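# Move the stapler and tape measure into the tray

## Task

Place both the stapler and the tape measure inside the tray, without moving or disturbing the mug, the notebook or the paper cutter, which the user will deal with later. The user cannot be asked anything meanwhile.

## Robot and tools

ROBOT. Two 6-joint arms, left_arm and right_arm, each with a two-finger parallel gripper. Joint order in every row and every per-arm list: waist, shoulder, elbow, wrist pitch, wrist yaw, wrist roll. Stated ranges in radians: waist -2.618 to 3.054, shoulder 0.000 to 3.142, elbow 0.000 to 3.142, wrist pitch -1.571 to 1.571, wrist yaw -1.571 to 1.571, wrist roll -2.094 to 2.094. Real ends may differ by up to 0.059 rad either way. A target more than 0.059 rad beyond a stated end, and farther out than the joint's last reported angle, gets the call refused. A target beyond the real end is clipped there, and the result may then print 'joint sent to its limit'.

FRAME. All hand positions, orientations and velocities are in the scene frame: origin at table-top height, halfway between the two nominal bases; +x points away from the robots over the table, +z up, left_arm sits on the +y side (image left/right does not follow arm names). Calibrated bases: left_arm at (-0.029, +0.344, +0.041) m, right_arm at (+0.040, -0.357, +0.010) m, both almost unrotated. end_effector_position (metres) is the point between the finger pads, roughly 1 cm short of the fingertips; the fingers extend along the gripper's +z and close along its y. Printed hand poses may be off by a few cm, more when reaching far.

execute_actions. Argument 'actions': a list of actions; each action is a table of 1 to 15 rows, one row per 1/30 s control step; a shorter table repeats its final row to fill 15 steps. Each row is one flat list of 14 numbers for both arms: left_arm's six absolute joint angles (rad) then its opening, followed by right_arm's six angles and opening. Always send all 14 even if one arm is idle; to keep an arm still, repeat its 'Joint targets' angles, and repeat its current gripper command (0 is a real command, not 'no change'). Opening runs from -1 (shut) to +1 (fully open); between the ends the fingers go to where grip_measured would read that value. Per step a joint's target can only lead its measured angle by 0.339 rad (waist, shoulder, elbow) or 2.2 rad (wrist joints), and if the targets would shift the gripper over 200 mm from where it is, that arm's targets are pulled back proportionally, so large motions need several actions. An empty list just returns state and images. 'cameras': list of names (cam_high, cam_low, cam_over, cam_left_wrist, cam_right_wrist); omitted, null or ["all"] gives all, [] gives none; an unknown name invalidates the call.

move. 'target': one 14-number row (same layout and absolute joint angles as above) or a list of up to 15 such rows visited in order within a 10 s budget. Joints are interpolated together, so the hand traces a curve and does not avoid obstacles or the other arm. 'speed': rad/s for the joint with the longest way, 0.01 to 12.57, default 0.5; one value or one per target. 'blend': rad, corner rounding for list targets, default 0 (stop at each). 'opening_speed': rate of the opening command per second, at least 0.2; use it to close gently on fragile items. 'grip_force': newtons per pad, 10 to 50, one value or one per arm; it persists, and lower forces close slower. 'blocking': false returns after about 0.5 s while motion continues; a new move then takes over. The result adds a 'move:' line such as done, off_target (resting over 0.035 rad from target), moving, held or fault, plus limits=held if steps were withheld. Neither done nor off_target says anything about contact.

wait: 'seconds' 0 to 10; arms keep their last command and a running move continues. stop: brakes the current move (needs some distance). zoom_image: 'camera' and 'region' [x0, y0, x1, y1] in pixels of that camera's latest image, origin top-left, at most 504 by 504. read_manual: licence texts only. finished_scene: optional 'scene' = 1; ends everything irreversibly, and the result must hold without the robot afterwards.

RESULTS. 'Joint positions' and 'Joint velocities' give one block per arm in joint order, then the pad gap (m; 0.094 fully open). A velocities line may be replaced by 'within noise'. 'Joint targets' are the angles currently driven to; 'Tool commands' the current gripper commands. grip_measured uses the -1..+1 scale (reads slightly wide when empty, a few hundredths below the part width when squeezing). grip_effort_nm is averaged gripper motor effort, negative closing; it is not pad force. Joint torques are in joint order, offset and noisy, and the first three wrap at ±28 N m. Action calls also list joint angles at some steps. 'joint command not followed' means the clearance check altered that arm's targets. MOTOR HOT warns at 75 °C; at 90 °C an OVER-TEMPERATURE FAULT folds that arm and disables it for the rest of the scene.

CAUTIONS. Anything ending up on the floor or parked off the table fails the task. Avoid dropping items, releasing them while moving, slamming, and hard pushes into the table or fixed or heavy things. Keep the arms from touching each other, and never close one gripper on the other arm's fingers. Avoid strain on the wrist camera cables. Don't hold loads, stay stretched out or push into unreachable poses for long, as motors heat. The scene keeps running while you think. Loose objects may occasionally get nudged by outside pushes, so check images before grasping and before finishing.

Each tool is called after "Emit:" as name(argument=value, ...), one argument or row to a line, values as JSON.

## Session

Emit:
execute_actions(
  actions=[],
)

Scene clock: 0.00 s.
left_arm: end_effector_position=(+0.1872, +0.2657, +0.2835) grip_measured=+1.000 grip_effort_nm=n/a end_effector_quat_wxyz=(+0.519, -0.009, +0.855, -0.013) | right_arm: end_effector_position=(+0.2771, -0.2190, +0.3054) grip_measured=+1.000 grip_effort_nm=n/a end_effector_quat_wxyz=(+0.536, +0.116, +0.809, +0.212)
Joint positions: left_arm=[-0.937 0.64 0.79 -0.865 -0.791 -0.588 0.094] | right_arm=[0.917 0.73 0.858 -0.564 0.65 0.794 0.094]
Joint velocities: within noise
Joint torques (N m): no reading
Heat: left arm: 23 °C; right arm: 24 °C.
Joint targets: left_arm=[-0.937 0.636 0.801 -0.863 -0.802 -0.589] | right_arm=[0.917 0.726 0.868 -0.568 0.655 0.792]
Tool commands: left_gripper/opening=+1.0 right_gripper/opening=+1.0

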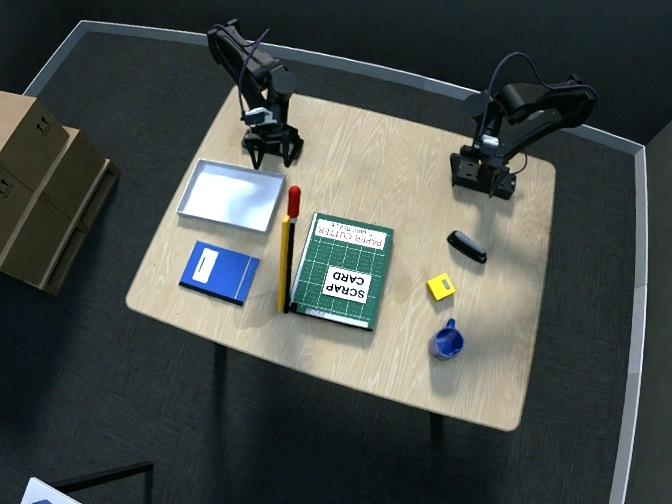

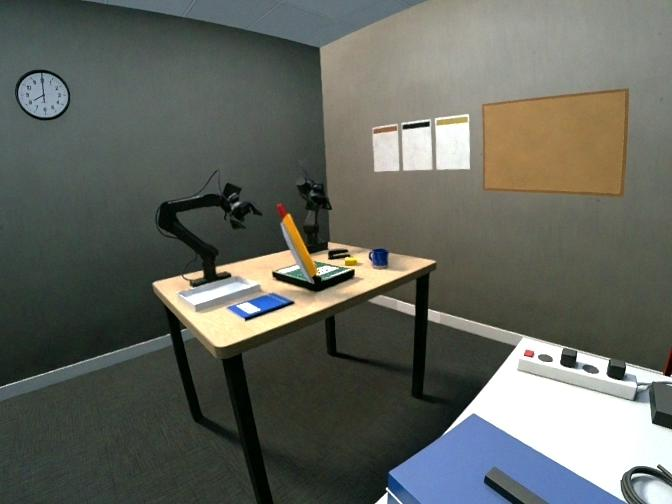

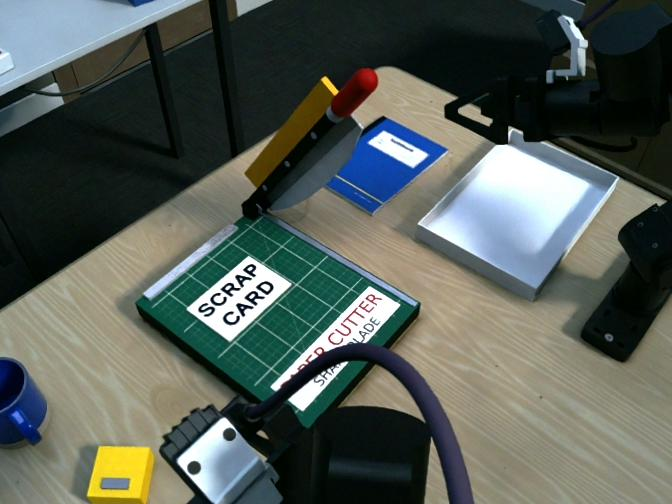

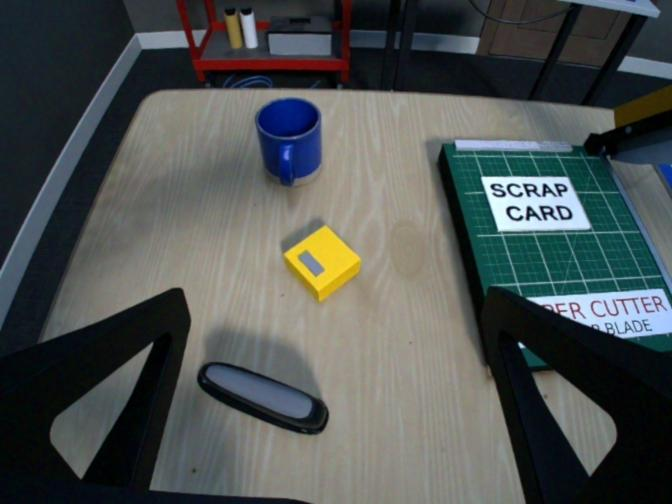

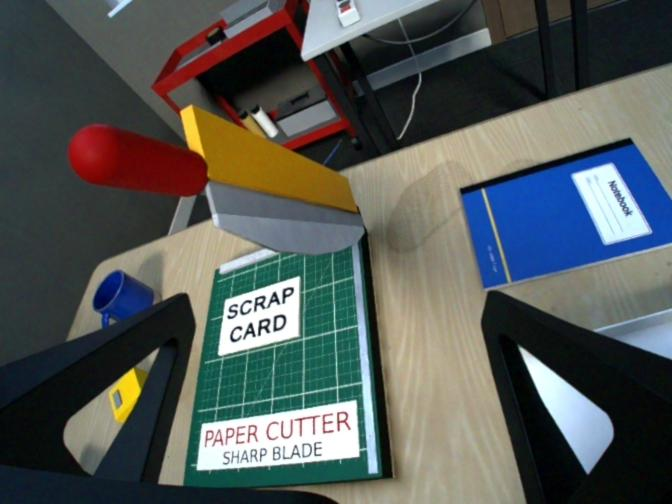

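Emit:
move(
  target=[-0.056, 1.483, 1.034, -1.122, 0, -1.302, 1, -0.494, 1.383, 1.392, -1.56, 0, 0, 1],
  speed=1.0,
)

Scene clock: 126.67 s.
left_arm: end_effector_position=(+0.2084, +0.3286, +0.1137) grip_measured=+1.000 grip_effort_nm=0.02 end_effector_quat_wxyz=(-0.006, -0.575, +0.818, +0.003) | right_arm: end_effector_position=(+0.2316, -0.4572, +0.1947) grip_measured=+1.000 grip_effort_nm=0.00 end_effector_quat_wxyz=(+0.004, +0.239, +0.971, -0.007)
Joint positions: left_arm=[-0.06 1.48 1.009 -1.113 0.002 -1.291 0.094] | right_arm=[-0.49 1.373 1.362 -1.549 0.011 0.006 0.094]
Joint torques (N m): left_arm=[0.31 -4.42 6.91 0.21 -0.03 -0.09] | right_arm=[-0.4 -2.65 7.88 0.2 -0.12 -0.04]
Heat: left arm: 27 °C; right arm: 31 °C.
Joint targets: left_arm=[-0.056 1.483 1.034 -1.122 0.000 -1.302] | right_arm=[-0.494 1.383 1.392 -1.560 0.000 0.000]
move: done

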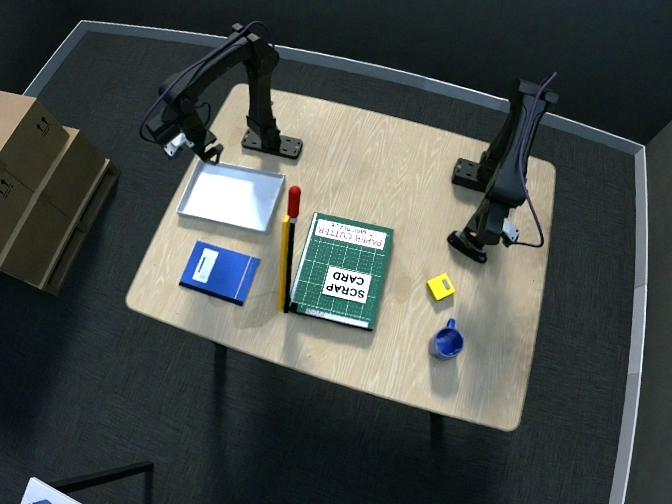

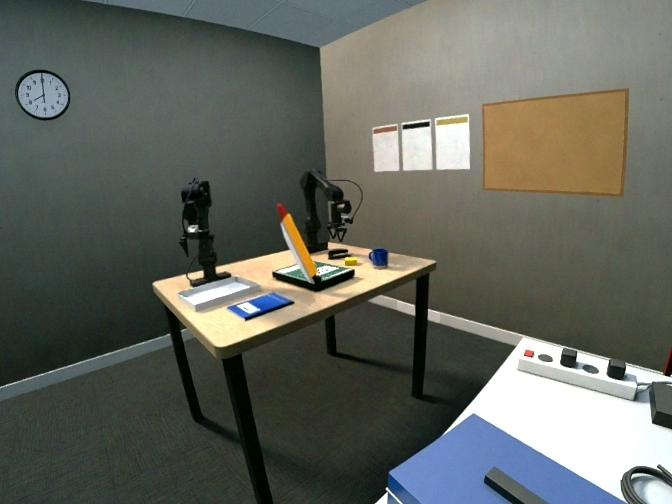

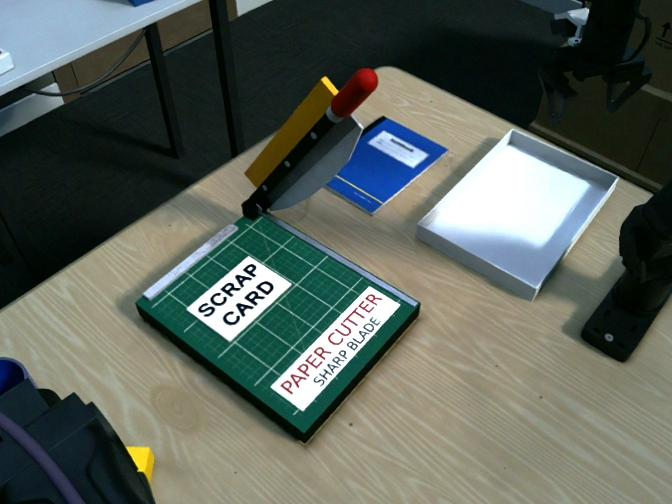

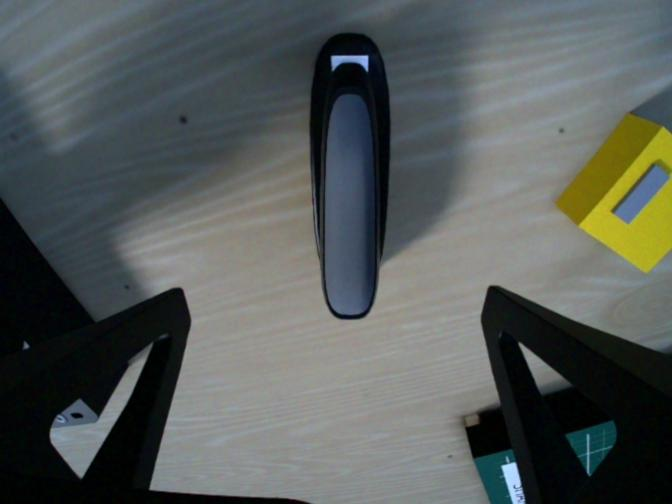

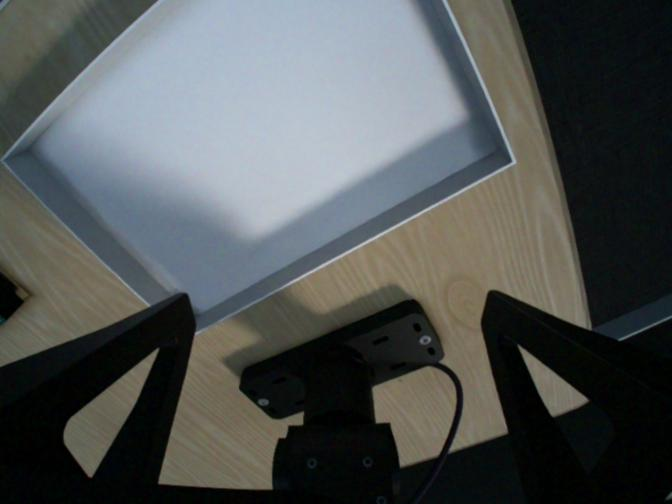

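Emit:
move(
  target=[-0.057, 1.647, 0.787, -0.70, 0, -1.31, 1, 0.5, 1.328, 1.351, -1.56, 0, 1.21, 1],
  speed=0.7,
  cameras=["cam_left_wrist", "cam_high", "cam_right_wrist"],
)

Scene clock: 219.13 s.
left_arm: end_effector_position=(+0.2180, +0.3276, +0.0279) grip_measured=+1.000 grip_effort_nm=0.02 end_effector_quat_wxyz=(+0.003, -0.579, +0.816, -0.005) | right_arm: end_effector_position=(+0.2271, -0.2517, +0.1986) grip_measured=+1.000 grip_effort_nm=0.00 end_effector_quat_wxyz=(+0.011, +0.338, +0.941, +0.011)
Joint positions: left_arm=[-0.06 1.64 0.792 -0.712 0.005 -1.301 0.094] | right_arm=[0.495 1.353 1.362 -1.549 0.002 1.199 0.094]
Joint torques (N m): left_arm=[0.29 -4.72 3.74 0.47 -0.04 -0.09] | right_arm=[0.29 -5.03 4.48 0.24 -0.05 0.12]
Heat: left arm: 26 °C; right arm: 27 °C.
Joint targets: left_arm=[-0.057 1.647 0.787 -0.700 0.000 -1.310] | right_arm=[0.500 1.328 1.351 -1.560 0.000 1.210]
move: done
Images, in order (width x height): cam_high 672x504, cam_left_wrist 672x504, cam_right_wrist 672x504.

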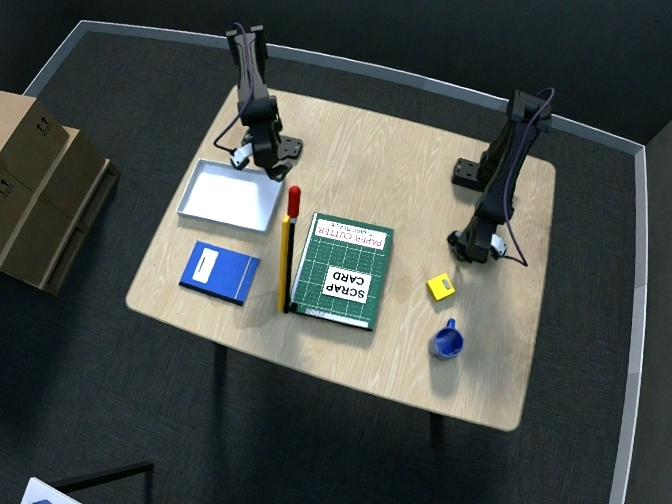

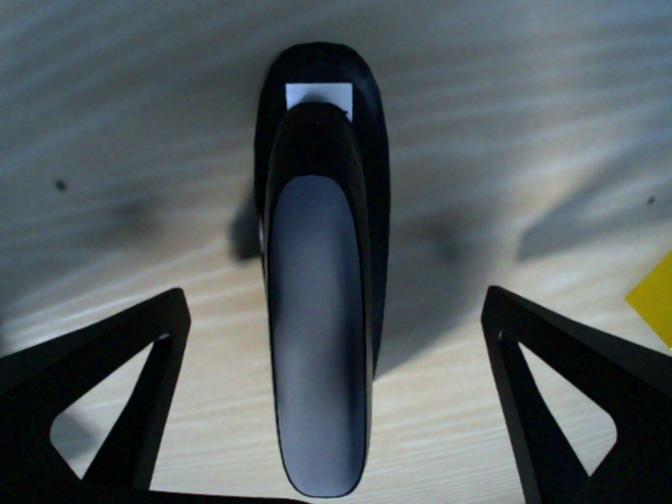

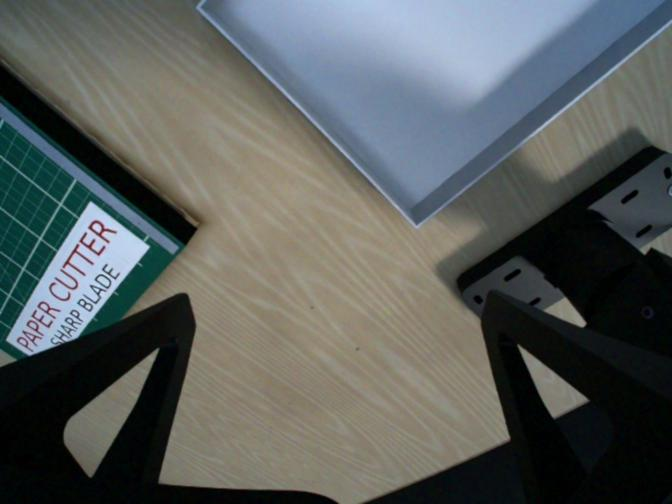

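Emit:
move(
  target=[
    [-0.057, 1.66, 0.759, -0.67, 0, -1.31, 1, 0.5, 1.328, 1.351, -1.56, 0, 1.21, 1],
    [-0.057, 1.66, 0.759, -0.67, 0, -1.31, -0.6, 0.5, 1.328, 1.351, -1.56, 0, 1.21, 1],
  ],
  speed=0.3,
  grip_force=35,
  cameras=["cam_left_wrist", "cam_high"],
)

Scene clock: 247.80 s.
left_arm: end_effector_position=(+0.2143, +0.3275, +0.0194) grip_measured=-0.232 grip_effort_nm=-0.69 end_effector_quat_wxyz=(+0.000, -0.579, +0.815, -0.005) | right_arm: end_effector_position=(+0.2271, -0.2517, +0.1986) grip_measured=+1.000 grip_effort_nm=0.00 end_effector_quat_wxyz=(+0.011, +0.338, +0.941, +0.011)
Joint positions: left_arm=[-0.06 1.653 0.764 -0.675 0.007 -1.301 0.036] | right_arm=[0.495 1.353 1.362 -1.549 0.002 1.199 0.094]
Joint torques (N m): left_arm=[0.28 -4.38 3.55 0.4 -0.08 -0.07] | right_arm=[0.31 -5.03 4.48 0.23 -0.05 0.11]
Heat: left arm: 26 °C; right arm: 26 °C.
Joint targets: left_arm=[-0.057 1.660 0.759 -0.670 0.000 -1.310] | right_arm=[0.500 1.328 1.351 -1.560 0.000 1.210]
grip_force (N): 35, 35
move: done
Images, in order (width x height): cam_high 672x504, cam_left_wrist 672x504.

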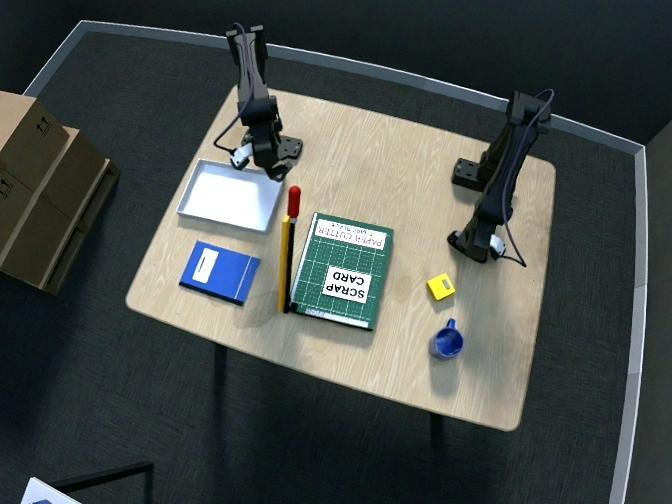

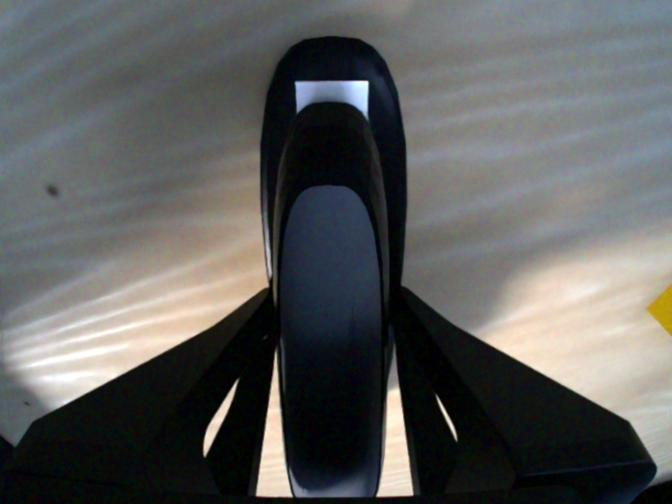

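Emit:
move(
  target=[
    [-0.057, 1.483, 1.034, -1.122, 0, -1.31, -0.6, 0.5, 1.328, 1.351, -1.56, 0, 1.21, 1],
    [-1.156, 1.992, 1.551, -1.13, 0, -1.31, -0.6, 0.5, 1.328, 1.351, -1.56, 0, 1.21, 1],
    [-1.156, 2.08, 1.395, -0.89, 0, -1.31, -0.6, 0.5, 1.328, 1.351, -1.56, 0, 1.21, 1],
  ],
  speed=[0.5, 0.9, 0.4],
  blend=[0.08, 0.05, 0],
)

Scene clock: 273.73 s.
left_arm: end_effector_position=(+0.1158, +0.0009, +0.0307) grip_measured=-0.235 grip_effort_nm=-0.73 end_effector_quat_wxyz=(-0.010, -0.068, +0.998, +0.004) | right_arm: end_effector_position=(+0.2271, -0.2517, +0.1986) grip_measured=+1.000 grip_effort_nm=0.00 end_effector_quat_wxyz=(+0.011, +0.338, +0.941, +0.011)
Joint positions: left_arm=[-1.159 2.079 1.394 -0.9 0.016 -1.301 0.036] | right_arm=[0.495 1.353 1.362 -1.549 0.002 1.199 0.094]
Joint torques (N m): left_arm=[0.24 -9.1 4.49 0.39 -0.17 -0.1] | right_arm=[0.31 -5.03 4.49 0.23 -0.05 0.11]
Heat: left arm: 26 °C; right arm: 25 °C.
Joint targets: left_arm=[-1.156 2.080 1.395 -0.890 0.000 -1.310] | right_arm=[0.500 1.328 1.351 -1.560 0.000 1.210]
grip_force (N): 35, 35
move: done

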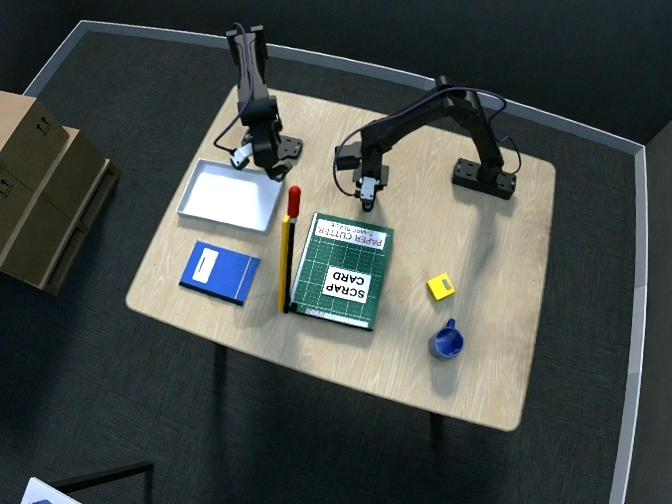

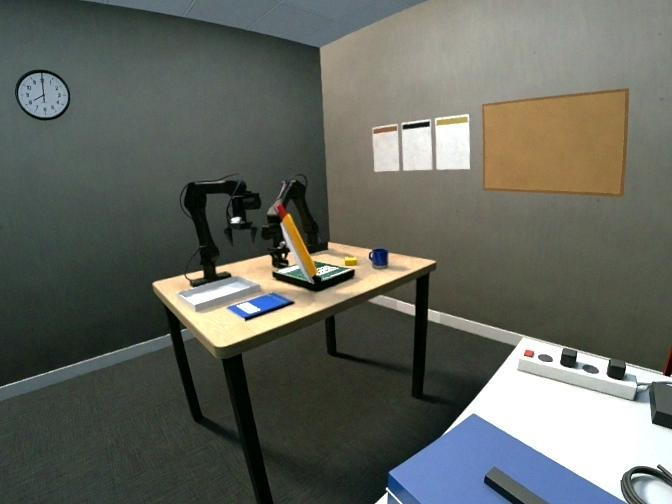

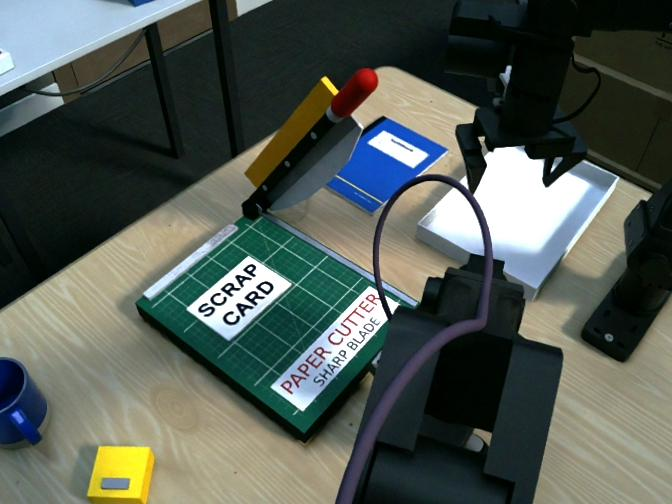

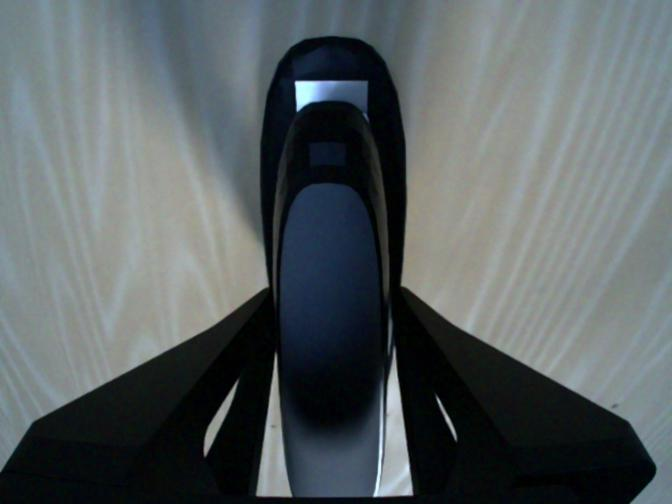

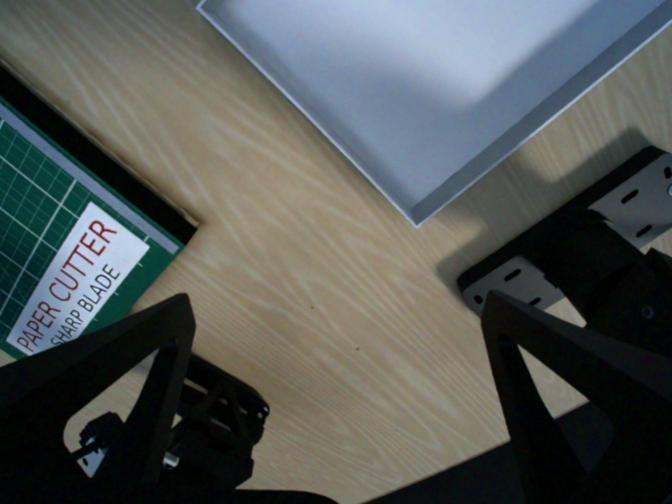

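Emit:
move(
  target=[-1.156, 2.093, 1.368, -0.85, 0, -1.31, -0.6, 0.5, 1.328, 1.351, -1.56, 0, 1.21, 1],
  speed=0.08,
  cameras=["cam_left_wrist"],
)

Scene clock: 284.03 s.
left_arm: end_effector_position=(+0.1156, +0.0011, +0.0234) grip_measured=-0.235 grip_effort_nm=-0.73 end_effector_quat_wxyz=(-0.009, -0.068, +0.998, +0.001) | right_arm: end_effector_position=(+0.2271, -0.2517, +0.1986) grip_measured=+1.000 grip_effort_nm=0.00 end_effector_quat_wxyz=(+0.011, +0.338, +0.941, +0.011)
Joint positions: left_arm=[-1.159 2.085 1.371 -0.865 0.016 -1.301 0.036] | right_arm=[0.495 1.353 1.362 -1.549 0.002 1.199 0.094]
Joint torques (N m): left_arm=[0.16 -8.47 3.97 0.49 -0.17 -0.08] | right_arm=[0.29 -5.01 4.49 0.23 -0.05 0.12]
Heat: left arm: 26 °C; right arm: 25 °C.
Joint targets: left_arm=[-1.156 2.093 1.368 -0.850 0.000 -1.310] | right_arm=[0.500 1.328 1.351 -1.560 0.000 1.210]
grip_force (N): 35, 35
move: done
Images, in order (width x height): cam_left_wrist 672x504.

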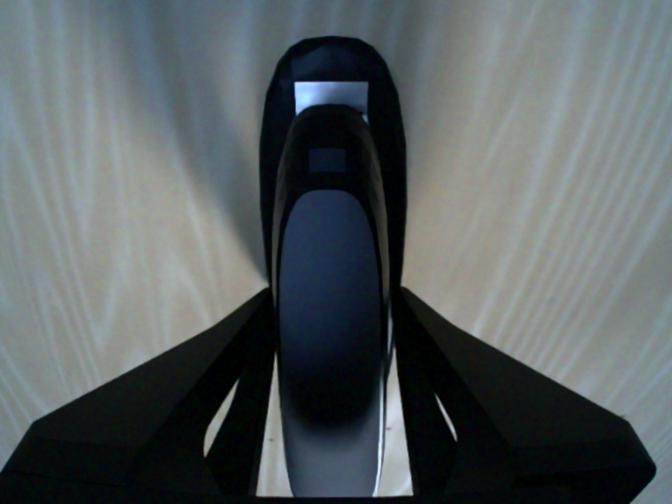

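Emit:
move(
  target=[-1.156, 2.1, 1.36, -0.835, 0, -1.31, -0.6, 0.5, 1.328, 1.351, -1.56, 0, 1.21, 1],
  speed=0.08,
  cameras=["cam_left_wrist"],
)

Scene clock: 294.73 s.
left_arm: end_effector_position=(+0.1156, +0.0012, +0.0229) grip_measured=-0.235 grip_effort_nm=-0.73 end_effector_quat_wxyz=(-0.009, -0.068, +0.998, +0.001) | right_arm: end_effector_position=(+0.2271, -0.2517, +0.1986) grip_measured=+1.000 grip_effort_nm=-0.01 end_effector_quat_wxyz=(+0.011, +0.338, +0.941, +0.011)
Joint positions: left_arm=[-1.159 2.085 1.369 -0.862 0.016 -1.301 0.036] | right_arm=[0.495 1.353 1.362 -1.549 0.002 1.199 0.094]
Joint torques (N m): left_arm=[0.42 -7.97 3.64 0.59 -0.16 -0.06] | right_arm=[0.32 -5.01 4.51 0.23 -0.05 0.11]
Heat: left arm: 26 °C; right arm: 25 °C.
Joint targets: left_arm=[-1.156 2.100 1.360 -0.835 0.000 -1.310] | right_arm=[0.500 1.328 1.351 -1.560 0.000 1.210]
grip_force (N): 35, 35
move: done
Images, in order (width x height): cam_left_wrist 672x504.

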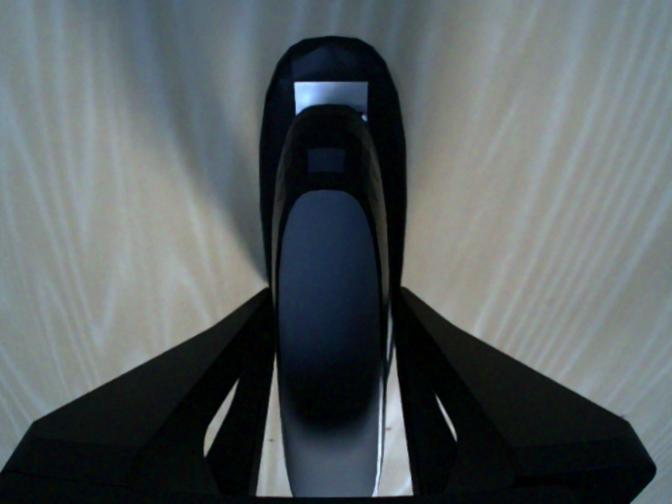

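Emit:
move(
  target=[
    [-1.156, 2.09, 1.366, -0.85, 0, -1.31, 0.6, 0.5, 1.328, 1.351, -1.56, 0, 1.21, 1],
    [-1.156, 1.992, 1.551, -1.13, 0, -1.31, 0.6, 0.5, 1.328, 1.351, -1.56, 0, 1.21, 1],
    [-0.173, 2.069, 1.784, -1.286, 0, 0.72, 0.6, 1.349, 1.328, 1.351, -1.56, 0, 1.227, 1],
    [-0.173, 2.069, 1.784, -1.286, 0, 0.72, 0.6, 1.349, 1.935, 1.714, -1.35, 0, 1.227, 1],
  ],
  speed=[0.3, 0.4, 1.2, 0.7],
  blend=[0, 0.04, 0.05, 0],
)

Scene clock: 369.97 s.
left_arm: end_effector_position=(+0.3586, +0.2777, +0.1275) grip_measured=+0.598 grip_effort_nm=0.14 end_effector_quat_wxyz=(-0.004, +0.428, +0.904, +0.002) | right_arm: end_effector_position=(+0.1144, -0.0078, +0.1277) grip_measured=+1.000 grip_effort_nm=-0.01 end_effector_quat_wxyz=(-0.003, -0.071, +0.997, -0.011)
Joint positions: left_arm=[-0.167 2.056 1.758 -1.278 -0.006 0.711 0.075] | right_arm=[1.343 1.922 1.686 -1.358 0.001 1.216 0.094]
Joint torques (N m): left_arm=[-0.51 -8.53 6.93 0.24 0.08 0.09] | right_arm=[0.43 -6.46 7.8 0.32 -0.05 0.11]
Heat: left arm: 26 °C; right arm: 25 °C.
Joint targets: left_arm=[-0.173 2.069 1.784 -1.286 0.000 0.720] | right_arm=[1.349 1.935 1.714 -1.350 0.000 1.227]
grip_force (N): 35, 35
move: done

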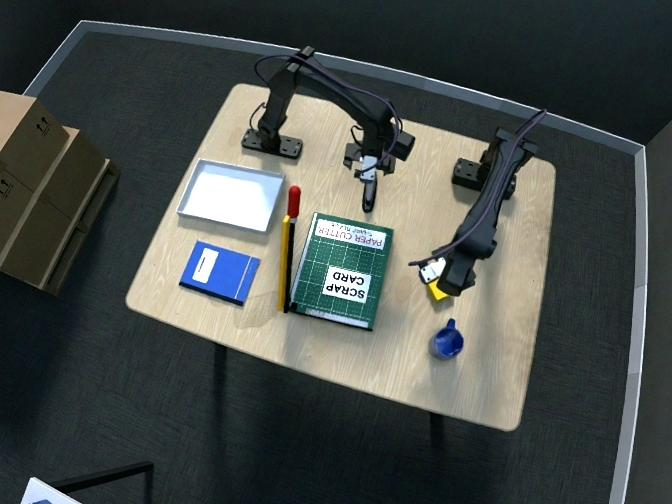

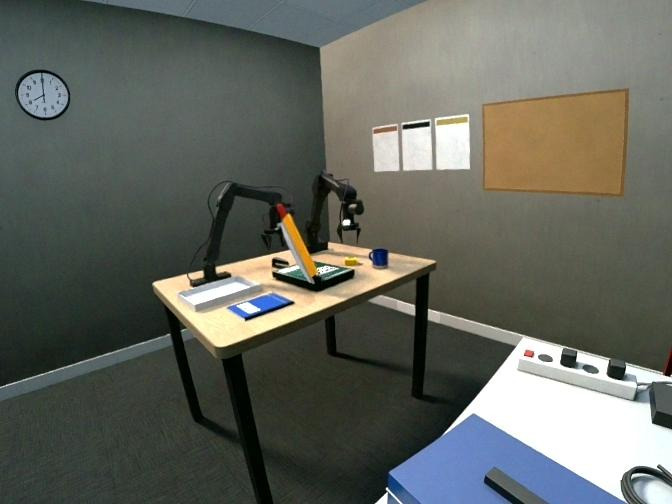

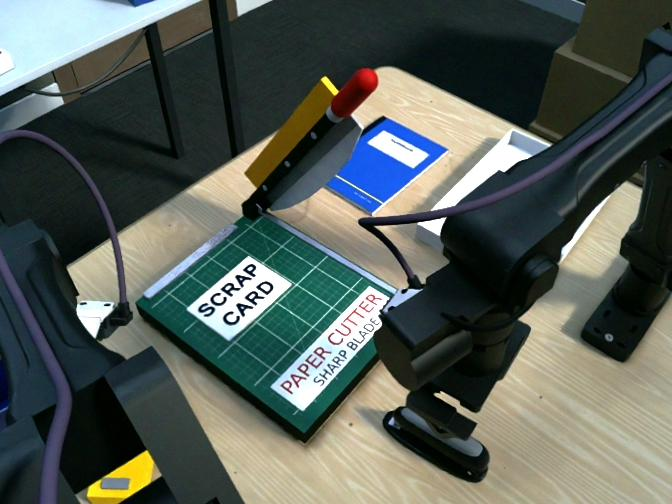

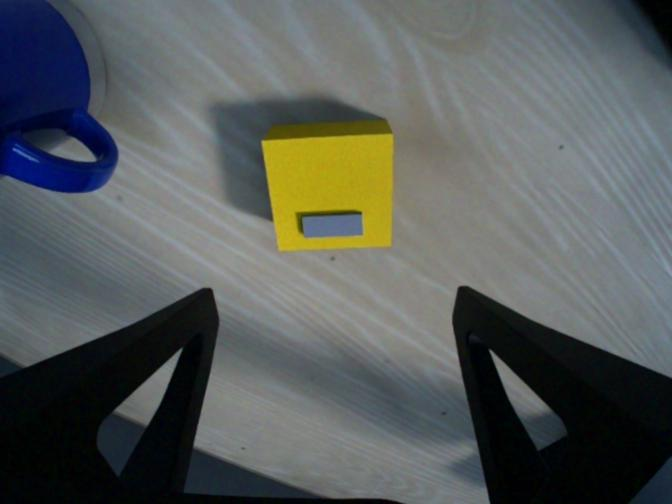

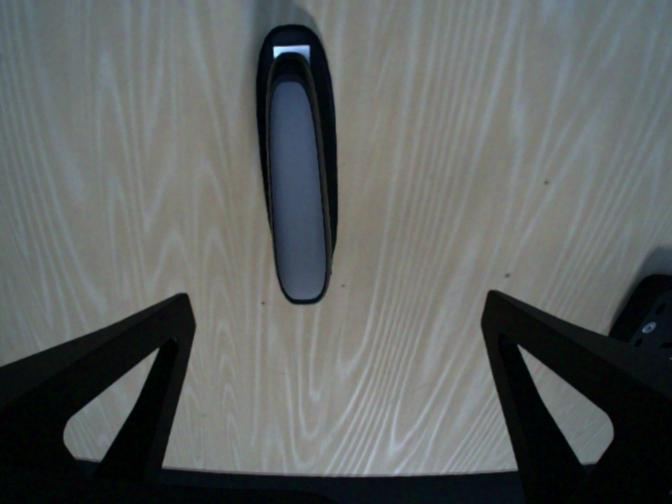

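Emit:
move(
  target=[-0.163, 2.16, 1.468, -0.88, 0, 0.72, 0.85, 1.367, 2.035, 1.418, -0.955, 0, 1.245, 1],
  speed=0.4,
  cameras=["cam_left_wrist","cam_right_wrist","cam_over"],
)

Scene clock: 428.97 s.
left_arm: end_effector_position=(+0.3569, +0.2780, +0.0211) grip_measured=+0.848 grip_effort_nm=0.14 end_effector_quat_wxyz=(-0.003, +0.428, +0.904, +0.002) | right_arm: end_effector_position=(+0.1114, +0.0101, +0.0302) grip_measured=+1.000 grip_effort_nm=0.00 end_effector_quat_wxyz=(+0.002, -0.071, +0.997, +0.007)
Joint positions: left_arm=[-0.167 2.153 1.47 -0.893 -0.006 0.711 0.087] | right_arm=[1.361 2.016 1.426 -0.965 0.001 1.234 0.094]
Joint torques (N m): left_arm=[0.34 -9.18 4.16 0.48 0.07 0.05] | right_arm=[0.43 -6.49 4.57 0.44 -0.04 0.11]
Heat: left arm: 30 °C; right arm: 26 °C.
Joint targets: left_arm=[-0.163 2.160 1.468 -0.880 0.000 0.720] | right_arm=[1.367 2.035 1.418 -0.955 0.000 1.245]
grip_force (N): 35, 35
move: done
Images, in order (width x height): cam_over 672x504, cam_left_wrist 672x504, cam_right_wrist 672x504.

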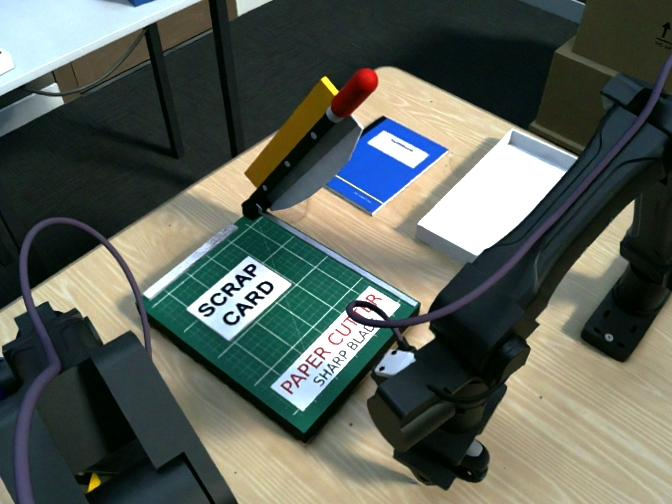

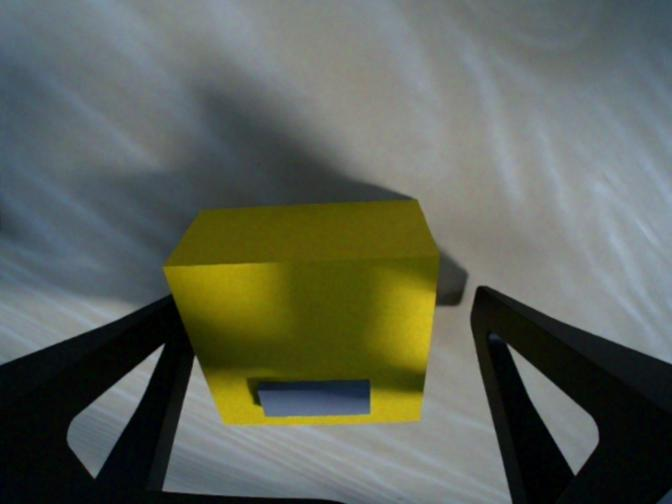

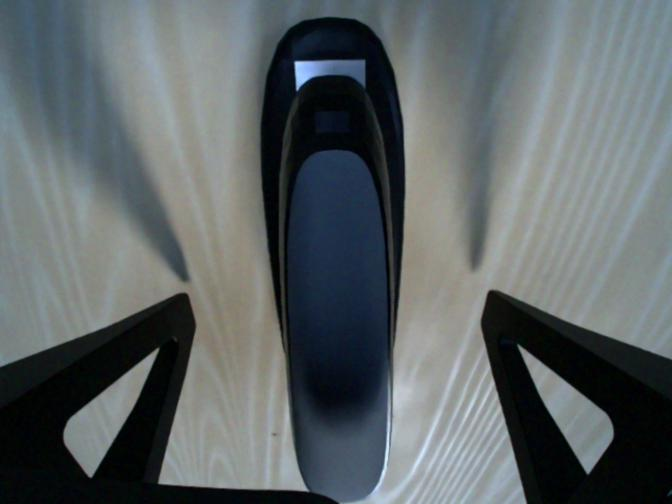

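Emit:
move(
  target=[
    [-0.151, 2.175, 1.494, -0.89, 0, 0.73, 0.85, 1.367, 2.047, 1.402, -0.927, 0, 1.245, 1],
    [-0.151, 2.175, 1.494, -0.89, 0, 0.73, 0.1, 1.367, 2.047, 1.402, -0.927, 0, 1.245, -0.6],
  ],
  speed=0.2,
  cameras=["cam_left_wrist","cam_right_wrist"],
)

Scene clock: 458.70 s.
left_arm: end_effector_position=(+0.3564, +0.2822, +0.0177) grip_measured=+0.268 grip_effort_nm=-0.73 end_effector_quat_wxyz=(-0.008, +0.428, +0.904, +0.001) | right_arm: end_effector_position=(+0.1117, +0.0115, +0.0244) grip_measured=-0.200 grip_effort_nm=-0.72 end_effector_quat_wxyz=(+0.003, -0.071, +0.997, +0.010)
Joint positions: left_arm=[-0.157 2.162 1.47 -0.893 -0.006 0.721 0.06] | right_arm=[1.361 2.024 1.412 -0.938 0.001 1.234 0.038]
Joint torques (N m): left_arm=[0.5 -8.76 6.37 0.33 0.06 0.07] | right_arm=[0.43 -6.23 4.33 0.46 -0.04 0.12]
Heat: left arm: 28 °C; right arm: 26 °C.
Joint targets: left_arm=[-0.151 2.175 1.494 -0.890 0.000 0.730] | right_arm=[1.367 2.047 1.402 -0.927 0.000 1.245]
grip_force (N): 35, 35
move: done
Images, in order (width x height): cam_left_wrist 672x504, cam_right_wrist 672x504.

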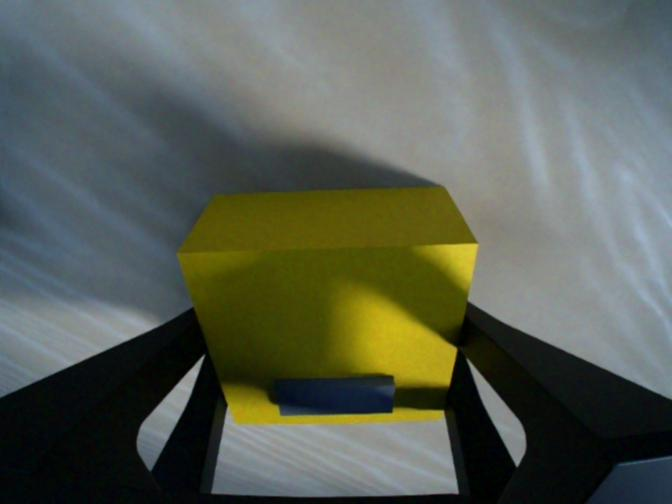

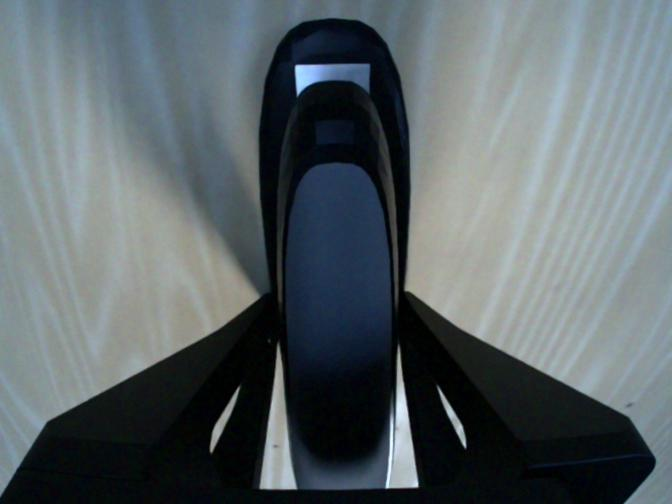

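Emit:
move(
  target=[
    [-0.163, 2.069, 1.784, -1.286, 0, 0.73, 0.1, 1.367, 1.935, 1.714, -1.35, 0, 1.245, -0.6],
    [-0.163, 2.069, 1.784, -1.286, 0, 0.73, 0.1, 1.367, 1.328, 1.351, -1.56, 0, 1.245, -0.6],
    [-1.156, 1.992, 1.551, -1.13, 0, 0.73, 0.1, -0.5, 1.463, 1.14, -1.248, 0, 1.087, -0.6],
    [-1.156, 2.08, 1.395, -0.89, 0, 0.73, 0.1, -0.5, 1.542, 0.884, -0.913, 0, 1.09, -0.6],
  ],
  speed=[0.5, 0.8, 1.1, 0.4],
  blend=[0.06, 0.06, 0.04, 0],
)

Scene clock: 514.77 s.
left_arm: end_effector_position=(+0.1187, +0.0021, +0.0318) grip_measured=+0.268 grip_effort_nm=-0.73 end_effector_quat_wxyz=(-0.006, +0.810, +0.586, +0.004) | right_arm: end_effector_position=(+0.2549, -0.4681, +0.0429) grip_measured=-0.202 grip_effort_nm=-0.75 end_effector_quat_wxyz=(+0.000, +0.709, +0.705, +0.003)
Joint positions: left_arm=[-1.161 2.077 1.395 -0.903 -0.005 0.721 0.06] | right_arm=[-0.498 1.533 0.888 -0.924 -0.005 1.092 0.037]
Joint torques (N m): left_arm=[0.49 -8.84 4.31 0.43 0.06 0.1] | right_arm=[-0.24 -3.62 4.71 0.43 0.02 0]
Heat: left arm: 28 °C; right arm: 25 °C.
Joint targets: left_arm=[-1.156 2.080 1.395 -0.890 0.000 0.730] | right_arm=[-0.500 1.542 0.884 -0.913 0.000 1.090]
grip_force (N): 35, 35
move: done

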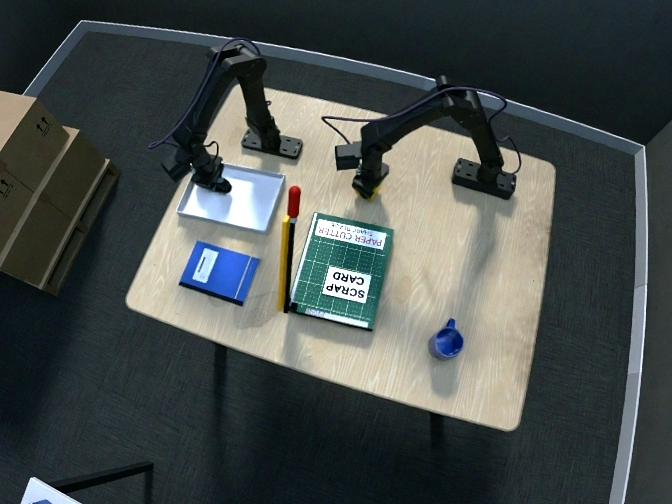

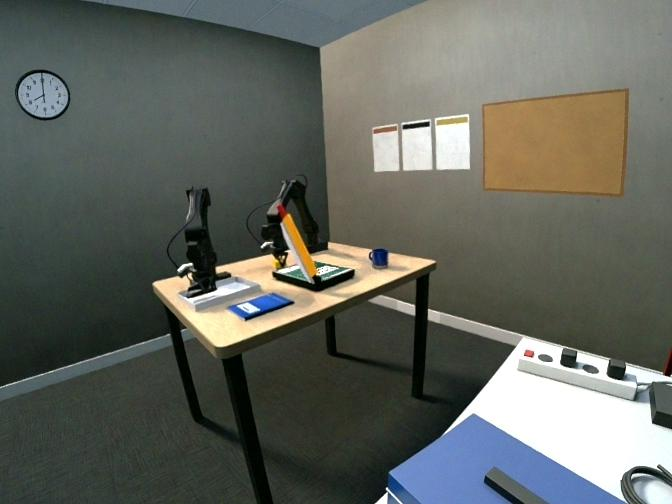

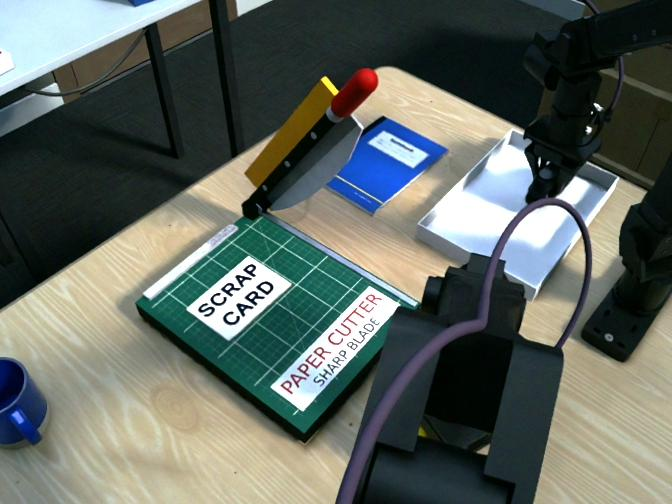

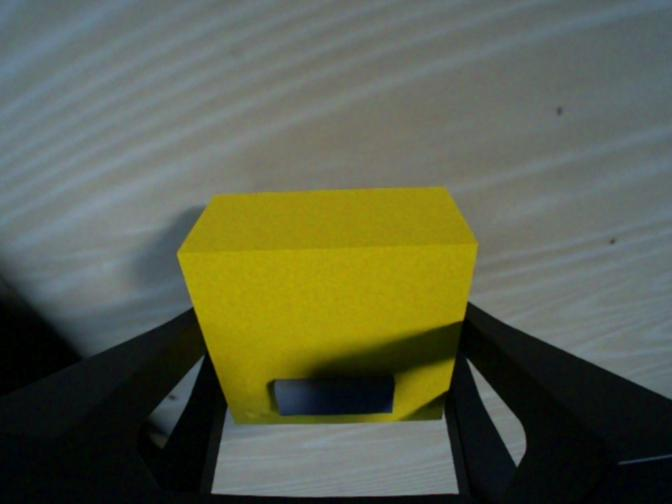

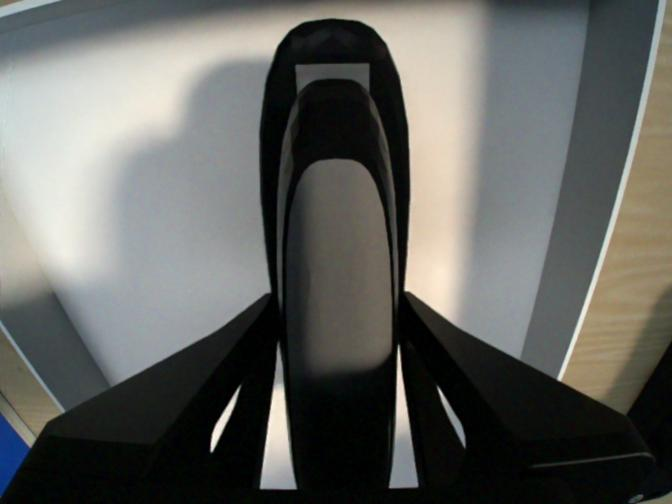

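Emit:
move(
  target=[-1.156, 2.091, 1.371, -0.855, 0, 0.73, 0.1, -0.5, 1.5625, 0.855, -0.864, 0, 1.09, -0.6],
  speed=0.1,
  cameras=["cam_right_wrist"],
)

Scene clock: 547.13 s.
left_arm: end_effector_position=(+0.1187, +0.0021, +0.0245) grip_measured=+0.268 grip_effort_nm=-0.73 end_effector_quat_wxyz=(-0.003, +0.810, +0.586, +0.003) | right_arm: end_effector_position=(+0.2561, -0.4687, +0.0329) grip_measured=-0.202 grip_effort_nm=-0.75 end_effector_quat_wxyz=(+0.002, +0.709, +0.705, +0.003)
Joint positions: left_arm=[-1.161 2.083 1.373 -0.868 -0.005 0.721 0.06] | right_arm=[-0.498 1.551 0.862 -0.875 -0.005 1.092 0.037]
Joint torques (N m): left_arm=[0.5 -8.59 4.14 0.44 0.06 0.11] | right_arm=[-0.23 -3.52 4.41 0.44 0.02 -0.01]
Heat: left arm: 27 °C; right arm: 25 °C.
Joint targets: left_arm=[-1.156 2.091 1.371 -0.855 0.000 0.730] | right_arm=[-0.500 1.563 0.855 -0.864 0.000 1.090]
grip_force (N): 35, 35
move: done
Images, in order (width x height): cam_right_wrist 672x504.

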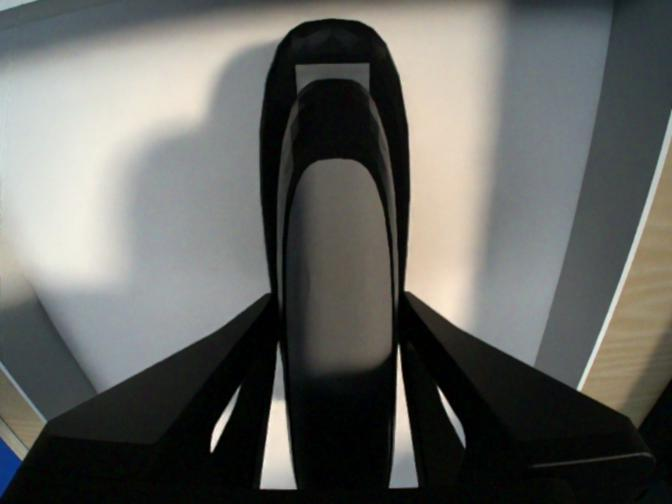

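Emit:
move(
  target=[-1.156, 2.097, 1.363, -0.84, 0, 0.73, 0.1, -0.5, 1.569, 0.846, -0.846, 0, 1.09, -0.6],
  speed=0.07,
  cameras=["cam_right_wrist","cam_left_wrist"],
)

Scene clock: 554.00 s.
left_arm: end_effector_position=(+0.1188, +0.0020, +0.0208) grip_measured=+0.268 grip_effort_nm=-0.73 end_effector_quat_wxyz=(-0.002, +0.810, +0.586, +0.003) | right_arm: end_effector_position=(+0.2566, -0.4689, +0.0295) grip_measured=-0.202 grip_effort_nm=-0.75 end_effector_quat_wxyz=(+0.003, +0.709, +0.705, +0.004)
Joint positions: left_arm=[-1.161 2.089 1.366 -0.853 -0.005 0.721 0.06] | right_arm=[-0.498 1.557 0.853 -0.857 -0.005 1.092 0.037]
Joint torques (N m): left_arm=[0.39 -8.51 4.12 0.43 0.04 0.08] | right_arm=[-0.21 -3.51 4.4 0.44 0.01 0]
Heat: left arm: 27 °C; right arm: 25 °C.
Joint targets: left_arm=[-1.156 2.097 1.363 -0.840 0.000 0.730] | right_arm=[-0.500 1.569 0.846 -0.846 0.000 1.090]
grip_force (N): 35, 35
move: done
Images, in order (width x height): cam_left_wrist 672x504, cam_right_wrist 672x504.

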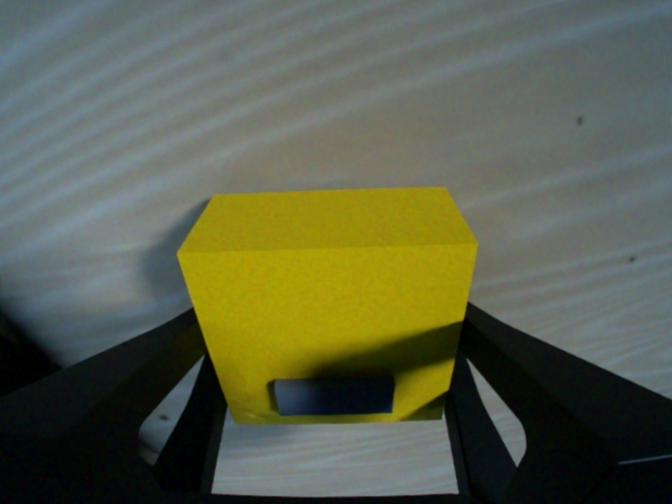

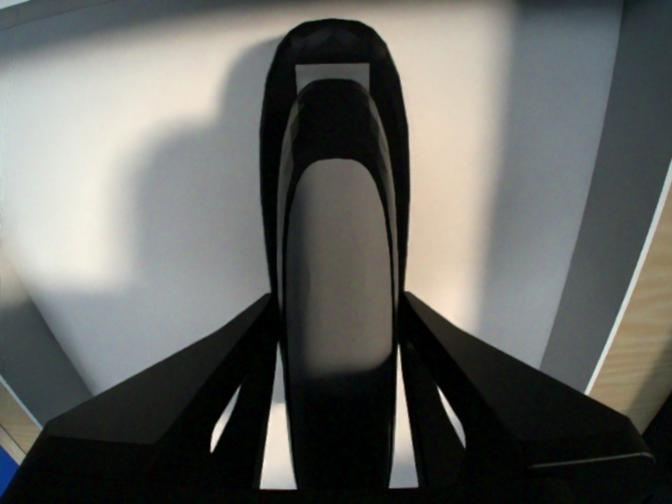

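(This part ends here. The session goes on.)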